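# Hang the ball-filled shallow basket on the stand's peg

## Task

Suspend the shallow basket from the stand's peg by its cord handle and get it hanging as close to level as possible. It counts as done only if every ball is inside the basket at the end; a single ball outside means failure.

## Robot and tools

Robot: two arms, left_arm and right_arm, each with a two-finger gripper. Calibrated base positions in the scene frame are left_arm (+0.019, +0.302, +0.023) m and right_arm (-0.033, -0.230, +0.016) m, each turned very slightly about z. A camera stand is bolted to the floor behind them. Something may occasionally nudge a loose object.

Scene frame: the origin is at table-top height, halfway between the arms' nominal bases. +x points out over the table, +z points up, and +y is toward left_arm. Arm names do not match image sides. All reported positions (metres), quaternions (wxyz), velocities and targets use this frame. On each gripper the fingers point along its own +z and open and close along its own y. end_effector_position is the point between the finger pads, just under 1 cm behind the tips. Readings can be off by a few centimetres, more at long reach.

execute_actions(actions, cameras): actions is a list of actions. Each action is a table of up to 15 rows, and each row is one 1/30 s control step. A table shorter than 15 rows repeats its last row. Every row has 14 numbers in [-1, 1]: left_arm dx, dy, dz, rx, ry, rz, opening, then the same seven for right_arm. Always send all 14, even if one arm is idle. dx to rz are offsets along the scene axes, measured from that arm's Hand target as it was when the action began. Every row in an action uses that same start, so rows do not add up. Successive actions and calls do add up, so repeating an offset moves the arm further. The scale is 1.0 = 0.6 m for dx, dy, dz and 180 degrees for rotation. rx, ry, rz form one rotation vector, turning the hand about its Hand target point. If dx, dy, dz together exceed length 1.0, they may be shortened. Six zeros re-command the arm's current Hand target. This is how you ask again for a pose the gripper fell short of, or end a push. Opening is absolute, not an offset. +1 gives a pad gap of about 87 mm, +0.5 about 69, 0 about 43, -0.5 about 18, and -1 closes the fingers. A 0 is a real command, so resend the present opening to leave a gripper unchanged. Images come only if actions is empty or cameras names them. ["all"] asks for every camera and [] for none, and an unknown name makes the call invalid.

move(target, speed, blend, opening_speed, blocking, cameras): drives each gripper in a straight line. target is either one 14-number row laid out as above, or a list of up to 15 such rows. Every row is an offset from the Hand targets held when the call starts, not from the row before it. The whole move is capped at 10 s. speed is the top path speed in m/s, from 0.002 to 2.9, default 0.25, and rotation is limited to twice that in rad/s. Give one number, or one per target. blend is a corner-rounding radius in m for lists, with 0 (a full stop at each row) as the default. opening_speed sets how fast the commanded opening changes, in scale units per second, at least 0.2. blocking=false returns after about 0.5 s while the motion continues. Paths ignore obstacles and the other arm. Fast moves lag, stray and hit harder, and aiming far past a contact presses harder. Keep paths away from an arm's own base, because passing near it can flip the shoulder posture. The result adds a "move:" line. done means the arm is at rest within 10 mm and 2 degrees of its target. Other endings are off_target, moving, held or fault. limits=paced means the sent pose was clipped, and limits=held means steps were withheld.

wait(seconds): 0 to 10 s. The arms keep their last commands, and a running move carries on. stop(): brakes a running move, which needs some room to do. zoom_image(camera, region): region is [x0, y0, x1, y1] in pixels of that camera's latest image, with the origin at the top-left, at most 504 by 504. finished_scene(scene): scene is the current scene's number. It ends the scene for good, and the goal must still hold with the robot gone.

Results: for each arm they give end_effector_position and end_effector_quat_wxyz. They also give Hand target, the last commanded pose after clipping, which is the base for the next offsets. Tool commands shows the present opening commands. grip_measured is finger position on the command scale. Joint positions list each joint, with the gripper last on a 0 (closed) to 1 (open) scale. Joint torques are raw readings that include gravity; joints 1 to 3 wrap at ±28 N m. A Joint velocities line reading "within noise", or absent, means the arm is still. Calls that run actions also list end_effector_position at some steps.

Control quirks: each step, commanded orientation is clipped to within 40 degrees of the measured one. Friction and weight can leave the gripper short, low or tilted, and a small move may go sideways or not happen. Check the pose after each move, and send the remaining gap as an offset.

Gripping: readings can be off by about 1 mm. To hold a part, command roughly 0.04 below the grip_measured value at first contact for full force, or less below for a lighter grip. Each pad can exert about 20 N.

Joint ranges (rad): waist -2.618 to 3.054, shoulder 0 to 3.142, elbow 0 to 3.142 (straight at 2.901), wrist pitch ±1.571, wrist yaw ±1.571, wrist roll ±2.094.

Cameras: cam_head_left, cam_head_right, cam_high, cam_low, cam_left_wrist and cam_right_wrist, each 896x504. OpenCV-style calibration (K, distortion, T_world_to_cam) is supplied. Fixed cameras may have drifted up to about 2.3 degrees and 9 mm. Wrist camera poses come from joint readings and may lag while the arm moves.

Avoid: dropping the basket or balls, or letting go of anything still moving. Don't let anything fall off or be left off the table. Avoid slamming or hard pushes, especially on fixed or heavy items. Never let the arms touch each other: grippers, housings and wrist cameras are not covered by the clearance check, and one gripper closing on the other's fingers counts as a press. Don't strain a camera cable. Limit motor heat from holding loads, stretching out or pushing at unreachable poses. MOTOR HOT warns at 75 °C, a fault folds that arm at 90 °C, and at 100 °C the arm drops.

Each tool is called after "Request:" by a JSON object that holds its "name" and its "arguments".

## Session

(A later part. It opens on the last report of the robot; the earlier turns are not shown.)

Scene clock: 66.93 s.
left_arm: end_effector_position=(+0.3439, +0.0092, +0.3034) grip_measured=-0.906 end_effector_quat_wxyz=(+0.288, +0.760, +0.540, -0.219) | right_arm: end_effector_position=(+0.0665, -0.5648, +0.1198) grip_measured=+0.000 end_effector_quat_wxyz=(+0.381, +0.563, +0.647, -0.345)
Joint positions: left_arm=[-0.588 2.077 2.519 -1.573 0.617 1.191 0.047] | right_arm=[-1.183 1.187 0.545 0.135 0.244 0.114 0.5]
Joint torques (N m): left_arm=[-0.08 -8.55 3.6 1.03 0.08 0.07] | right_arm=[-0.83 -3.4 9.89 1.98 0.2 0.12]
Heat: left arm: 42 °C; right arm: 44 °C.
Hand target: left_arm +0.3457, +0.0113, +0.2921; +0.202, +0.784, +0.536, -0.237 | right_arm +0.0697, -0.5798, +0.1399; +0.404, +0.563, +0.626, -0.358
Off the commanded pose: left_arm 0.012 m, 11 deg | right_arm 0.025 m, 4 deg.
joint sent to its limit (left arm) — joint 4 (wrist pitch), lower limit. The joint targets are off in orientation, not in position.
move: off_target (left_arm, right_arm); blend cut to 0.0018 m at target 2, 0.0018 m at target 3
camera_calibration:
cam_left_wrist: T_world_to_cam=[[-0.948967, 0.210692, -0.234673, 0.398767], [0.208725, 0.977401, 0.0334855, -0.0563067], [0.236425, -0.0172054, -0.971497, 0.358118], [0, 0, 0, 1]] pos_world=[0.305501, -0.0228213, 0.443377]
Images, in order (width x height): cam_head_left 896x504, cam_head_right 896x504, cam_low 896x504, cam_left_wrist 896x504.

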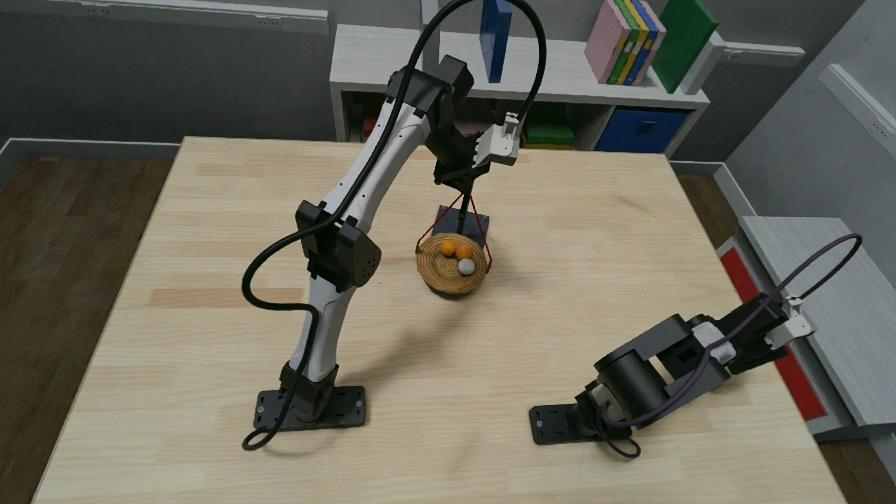

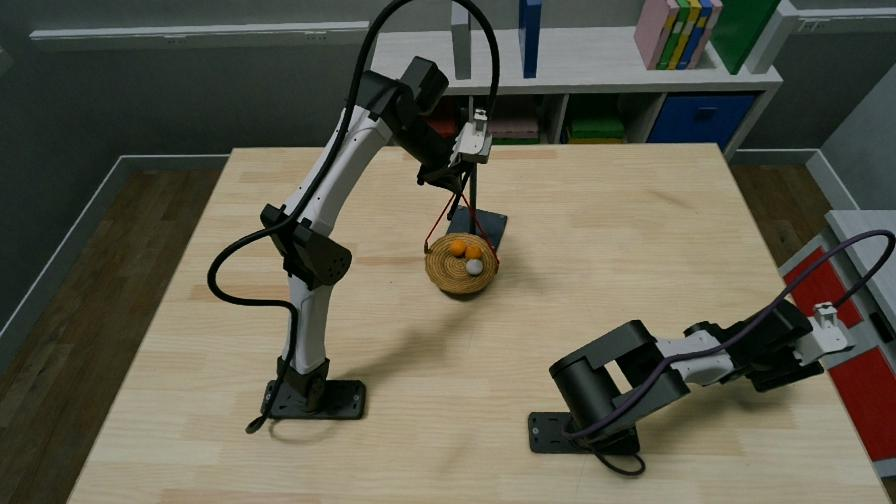

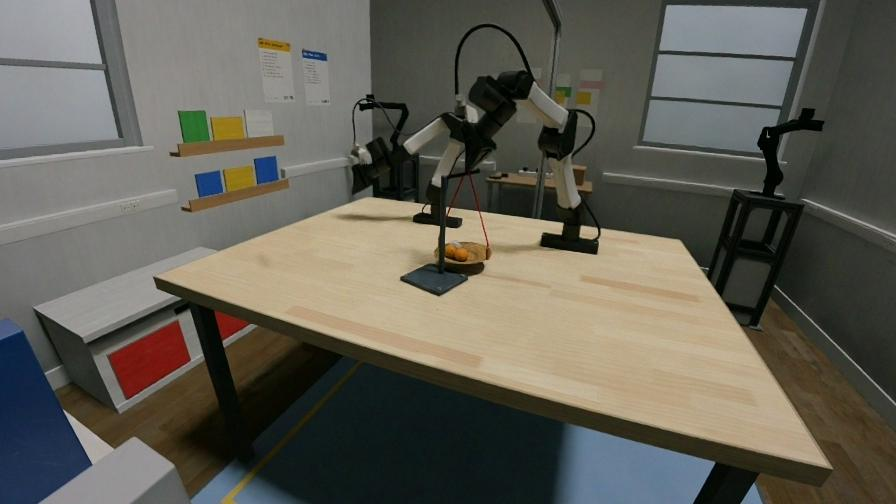

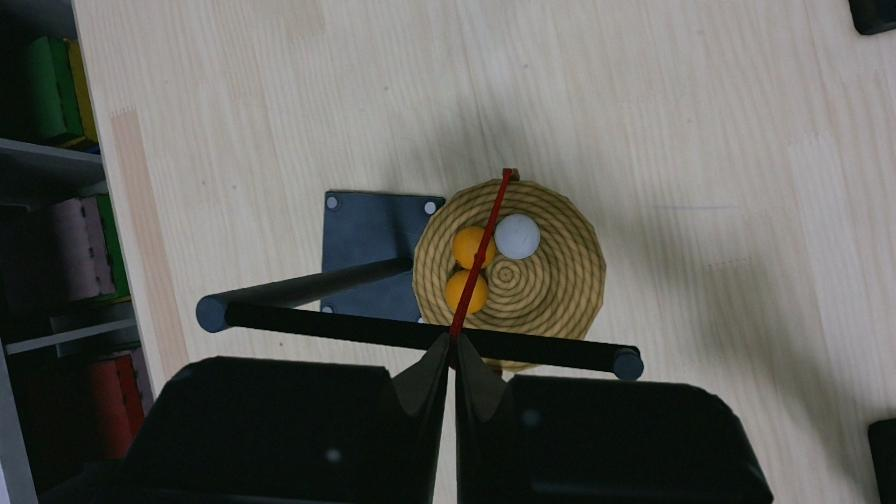

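Request:
{"name": "move", "arguments": {"target": [[0,0,0.05,0,0,0,-1,0,0,0,0,0,0,0],[0,0.02,0.05,0,0,0,-1,0,0,0,0,0,0,0],[0,0.014,-0.005,0,0,0,-1,0,0,0,0,0,0,0]], "speed": 0.05, "blend": [0.001,0.001,0], "cameras": ["cam_low","cam_head_right","cam_head_left","cam_left_wrist"]}}

Request:
{"name": "zoom_image", "arguments": {"camera": "cam_head_right", "region": [400, 140, 560, 300]}}

Request:
{"name": "zoom_image", "arguments": {"camera": "cam_head_left", "region": [400, 140, 560, 300]}}

Scene clock: 70.03 s.
left_arm: end_effector_position=(+0.3472, +0.0145, +0.3011) grip_measured=-0.906 end_effector_quat_wxyz=(+0.291, +0.761, +0.536, -0.220) | right_arm: end_effector_position=(+0.0665, -0.5648, +0.1198) grip_measured=+0.000 end_effector_quat_wxyz=(+0.381, +0.563, +0.647, -0.345)
Joint positions: left_arm=[-0.569 2.06 2.479 -1.558 0.631 1.218 0.047] | right_arm=[-1.183 1.187 0.545 0.135 0.244 0.114 0.5]
Joint torques (N m): left_arm=[-0.32 -8.88 3.52 0.86 -0.03 0.05] | right_arm=[-0.79 -3.41 9.98 1.97 0.22 0.11]
Heat: left arm: 42 °C; right arm: 44 °C.
Hand target: left_arm +0.3457, +0.0198, +0.2891; +0.202, +0.784, +0.537, -0.237 | right_arm +0.0697, -0.5798, +0.1399; +0.404, +0.563, +0.626, -0.358
Off the commanded pose: left_arm 0.013 m, 11 deg | right_arm 0.025 m, 4 deg.
joint sent to its limit (left arm) — joint 4 (wrist pitch), lower limit. The joint targets are off in orientation, not in position.
move: off_target (left_arm, right_arm)
camera_calibration:
cam_left_wrist: T_world_to_cam=[[-0.946653, 0.215199, -0.239872, 0.400913], [0.21481, 0.976252, 0.0280906, -0.0626126], [0.24022, -0.0249347, -0.970398, 0.353725], [0, 0, 0, 1]] pos_world=[0.308003, -0.0163304, 0.44118]
Images, in order (width x height): cam_head_left 896x504, cam_head_right 896x504, cam_low 896x504, cam_left_wrist 896x504.

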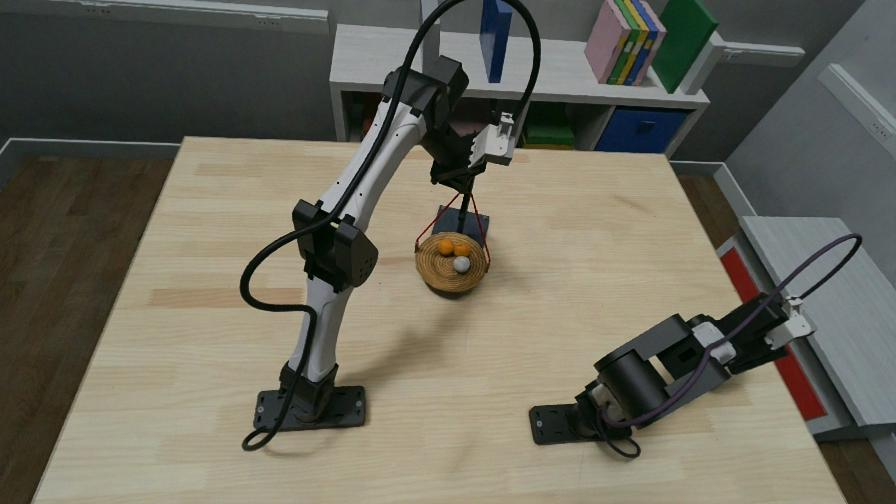

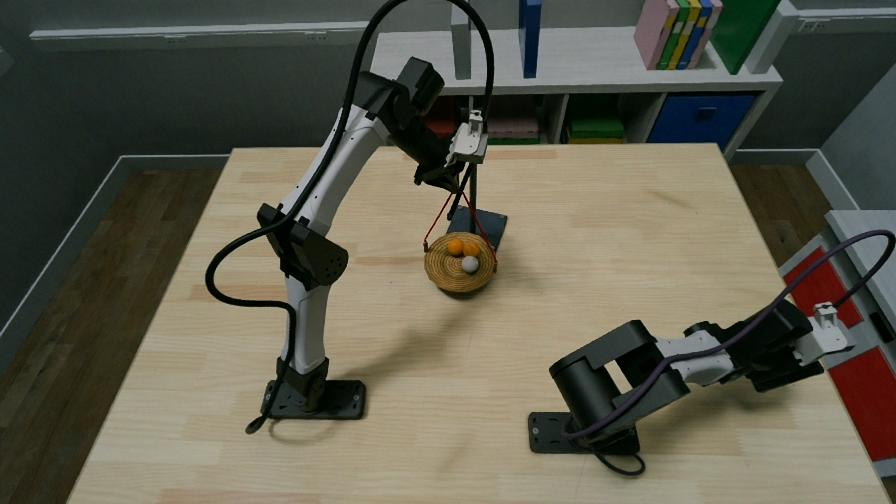

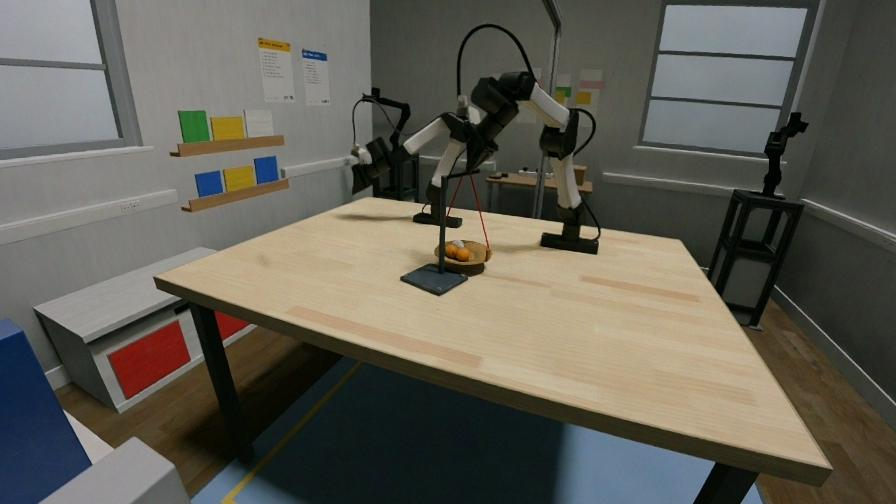

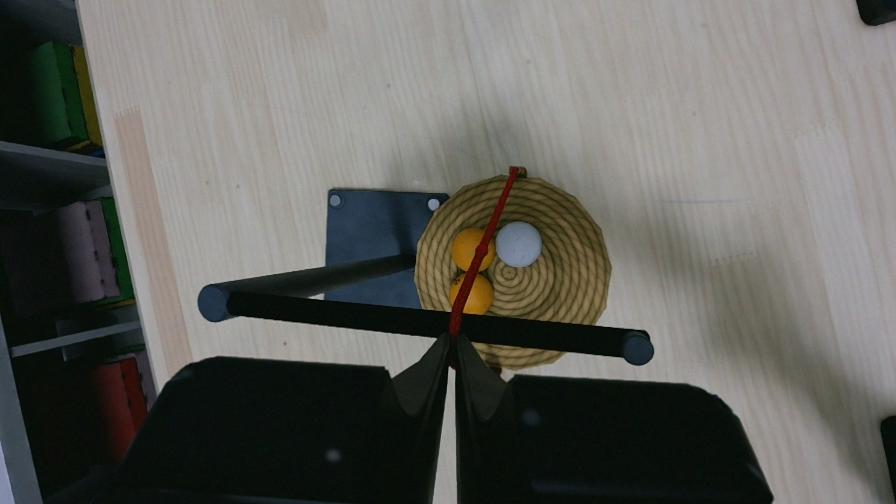

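Scaled by 3.150 from the camera's 896x504 image, which has a finer 1280x720 frame.

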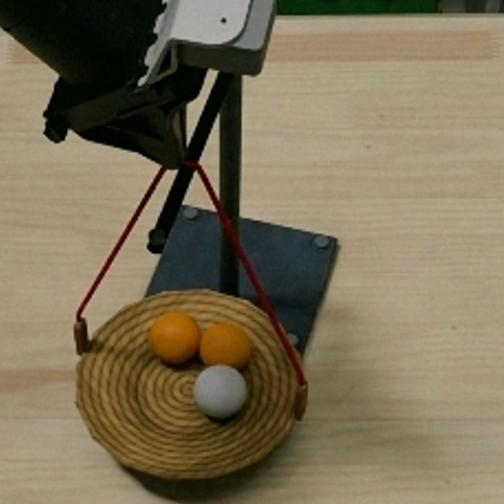

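Scaled by 3.150 from the camera's 896x504 image, which has a finer 1280x720 frame.

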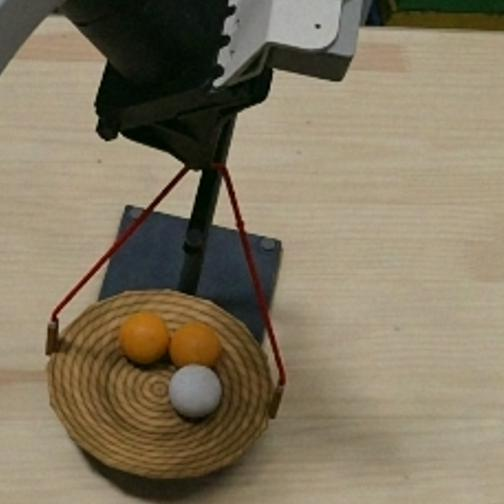

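Request:
{"name": "move", "arguments": {"target": [[0,0.0,0,0,0,0,-0.2,0,0,0,0,0,0,0],[0.0,0.03,0.08,0,0,0,-0.2,0,0,0,0,0,0,0]], "speed": 0.05, "opening_speed": 0.4, "cameras": ["cam_low","cam_head_right","cam_head_left","cam_left_wrist"]}}

Request:
{"name": "zoom_image", "arguments": {"camera": "cam_head_right", "region": [400, 140, 560, 300]}}

Request:
{"name": "zoom_image", "arguments": {"camera": "cam_head_left", "region": [400, 140, 560, 300]}}

Request:
{"name": "zoom_image", "arguments": {"camera": "cam_low", "region": [420, 150, 520, 280]}}

Scene clock: 74.20 s.
left_arm: end_effector_position=(+0.3509, +0.0318, +0.3149) grip_measured=-0.200 end_effector_quat_wxyz=(+0.306, +0.753, +0.546, -0.204) | right_arm: end_effector_position=(+0.0665, -0.5648, +0.1198) grip_measured=+0.000 end_effector_quat_wxyz=(+0.381, +0.563, +0.647, -0.345)
Joint positions: left_arm=[-0.534 2.02 2.475 -1.564 0.619 1.218 0.4] | right_arm=[-1.183 1.187 0.545 0.135 0.244 0.114 0.5]
Joint torques (N m): left_arm=[0.43 -12.12 8.85 0.96 0.26 -0.26] | right_arm=[-0.68 -3.43 9.74 1.99 0.2 0.13]
Heat: left arm: 42 °C; right arm: 44 °C.
Hand target: left_arm +0.3457, +0.0376, +0.3371; +0.202, +0.785, +0.536, -0.237 | right_arm +0.0697, -0.5798, +0.1399; +0.404, +0.563, +0.626, -0.358
Off the commanded pose: left_arm 0.024 m, 13 deg | right_arm 0.025 m, 4 deg.
joint sent to its limit (left arm) — joint 4 (wrist pitch), lower limit. The joint targets are off in orientation, not in position.
move: off_target (left_arm, right_arm)
camera_calibration:
cam_left_wrist: T_world_to_cam=[[-0.946614, 0.175778, -0.270229, 0.414871], [0.174894, 0.984202, 0.0275475, -0.0667771], [0.270802, -0.0211844, -0.962402, 0.353227], [0, 0, 0, 1]] pos_world=[0.308747, 0.000279835, 0.453895]
Images, in order (width x height): cam_head_left 896x504, cam_head_right 896x504, cam_low 896x504, cam_left_wrist 896x504.

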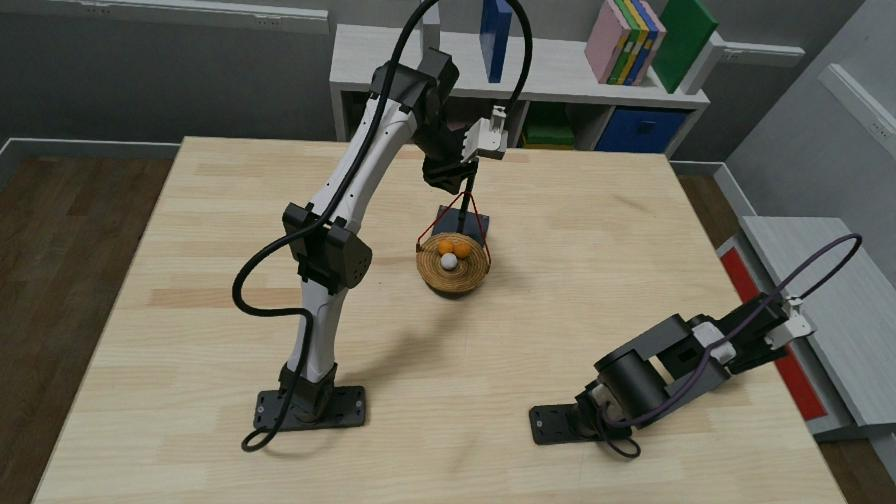

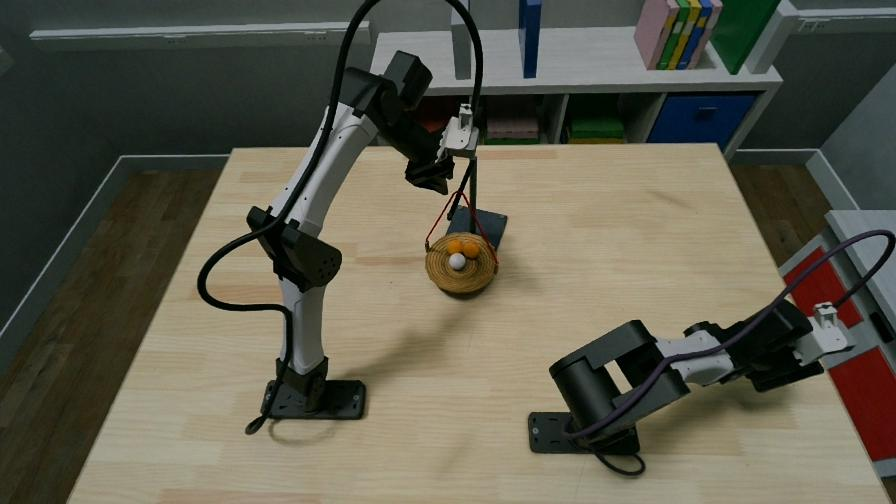

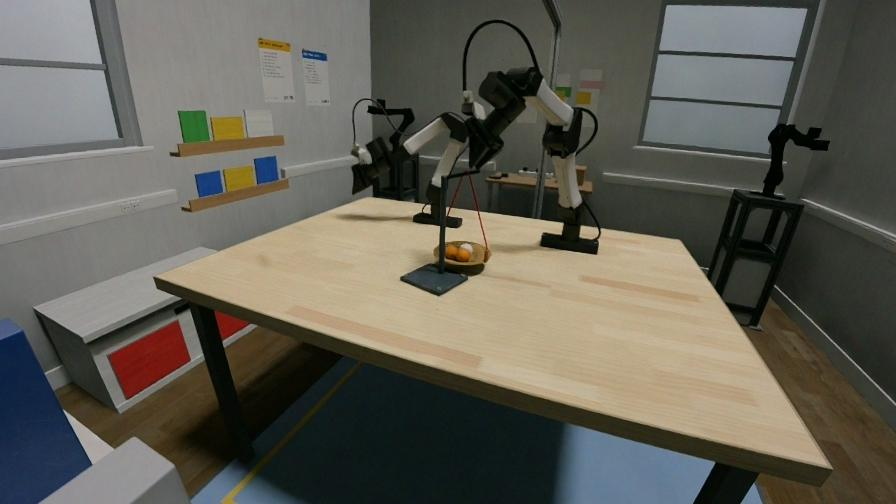

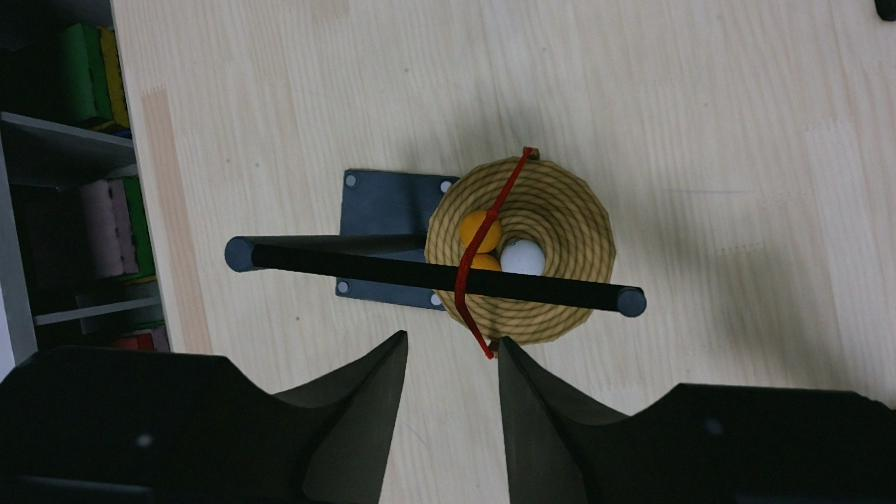

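Scaled by 3.150 from the camera's 896x504 image, which has a finer 1280x720 frame.

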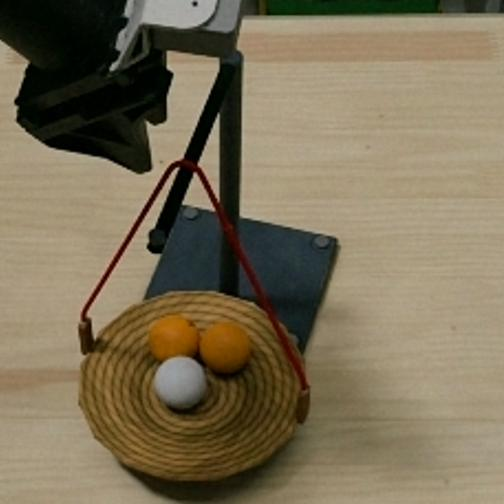

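Scaled by 3.150 from the camera's 896x504 image, which has a finer 1280x720 frame.

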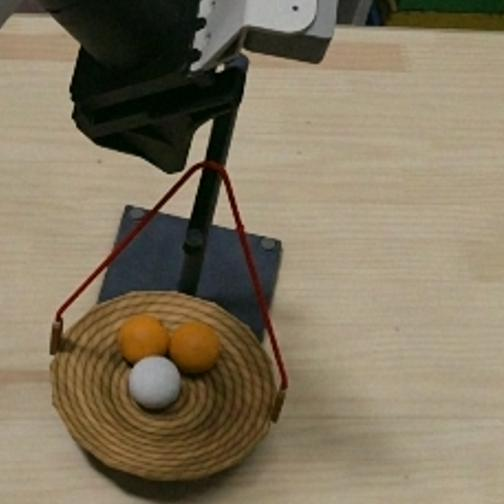

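Scaled by 3.877 from the camera's 896x504 image, which has a finer 1280x720 frame.

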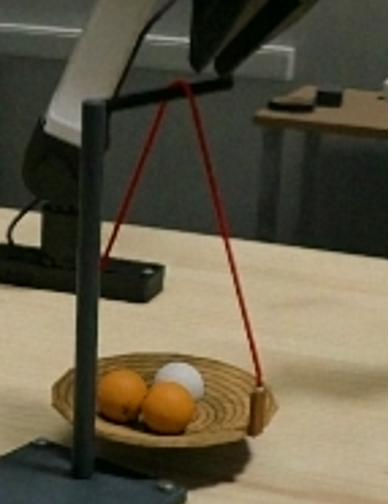

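Request:
{"name": "move", "arguments": {"target": [-0.1,0.15,0.1,0,0,0,-0.2,0,0,0,0,0,0,0], "speed": 0.12, "cameras": ["cam_low","cam_head_left"]}}

Request:
{"name": "zoom_image", "arguments": {"camera": "cam_low", "region": [420, 150, 520, 280]}}

Scene clock: 76.00 s.
left_arm: end_effector_position=(+0.2889, +0.1254, +0.3954) grip_measured=-0.200 end_effector_quat_wxyz=(+0.400, +0.711, +0.559, -0.147) | right_arm: end_effector_position=(+0.0665, -0.5648, +0.1198) grip_measured=+0.000 end_effector_quat_wxyz=(+0.381, +0.563, +0.647, -0.345)
Joint positions: left_arm=[-0.356 1.576 2.21 -1.568 0.658 1.244 0.4] | right_arm=[-1.183 1.187 0.545 0.135 0.244 0.114 0.5]
Joint torques (N m): left_arm=[0.35 -5.75 4.96 1.26 0.28 0.05] | right_arm=[-0.9 -3.38 9.74 2 0.21 0.09]
Heat: left arm: 42 °C; right arm: 44 °C.
Hand target: left_arm +0.2857, +0.1277, +0.3972; +0.202, +0.785, +0.536, -0.237 | right_arm +0.0697, -0.5798, +0.1399; +0.404, +0.563, +0.626, -0.358
Off the commanded pose: left_arm 0.004 m, 27 deg | right_arm 0.025 m, 4 deg.
joint sent to its limit (left arm) — joint 4 (wrist pitch), lower limit. The joint targets are off in orientation, not in position.
move: off_target (left_arm, right_arm)
Images, in order (width x height): cam_head_left 896x504, cam_low 896x504.

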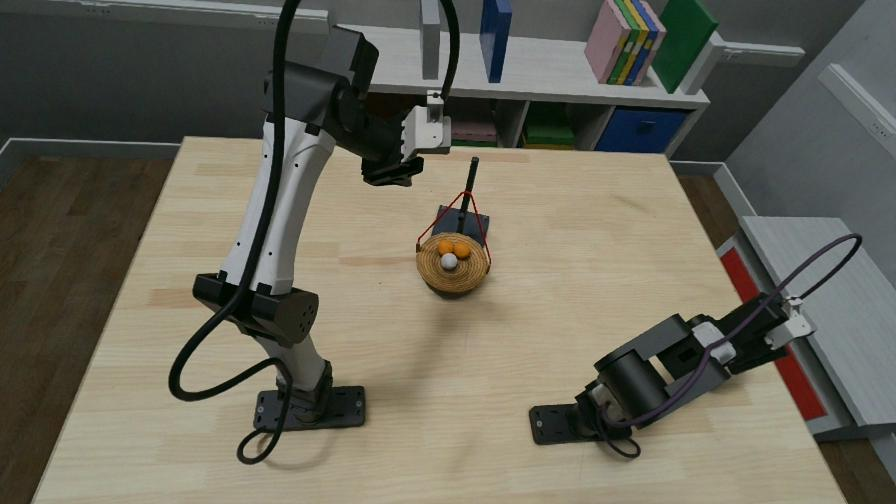

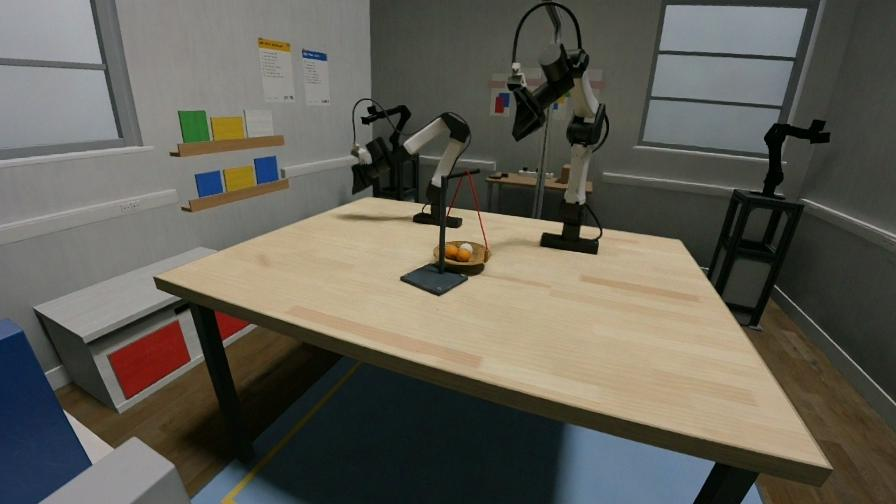

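Scaled by 3.877 from the camera's 896x504 image, which has a finer 1280x720 frame.

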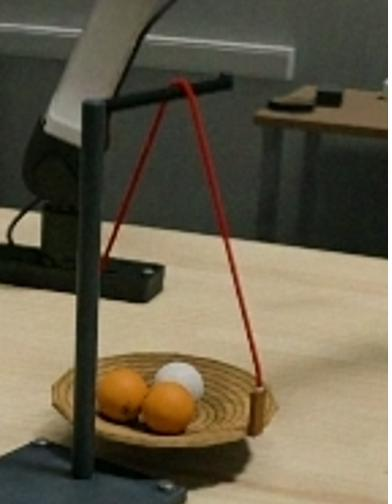

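Request:
{"name": "finished_scene", "arguments": {"scene": 2}}

The scene is finished: the task was done.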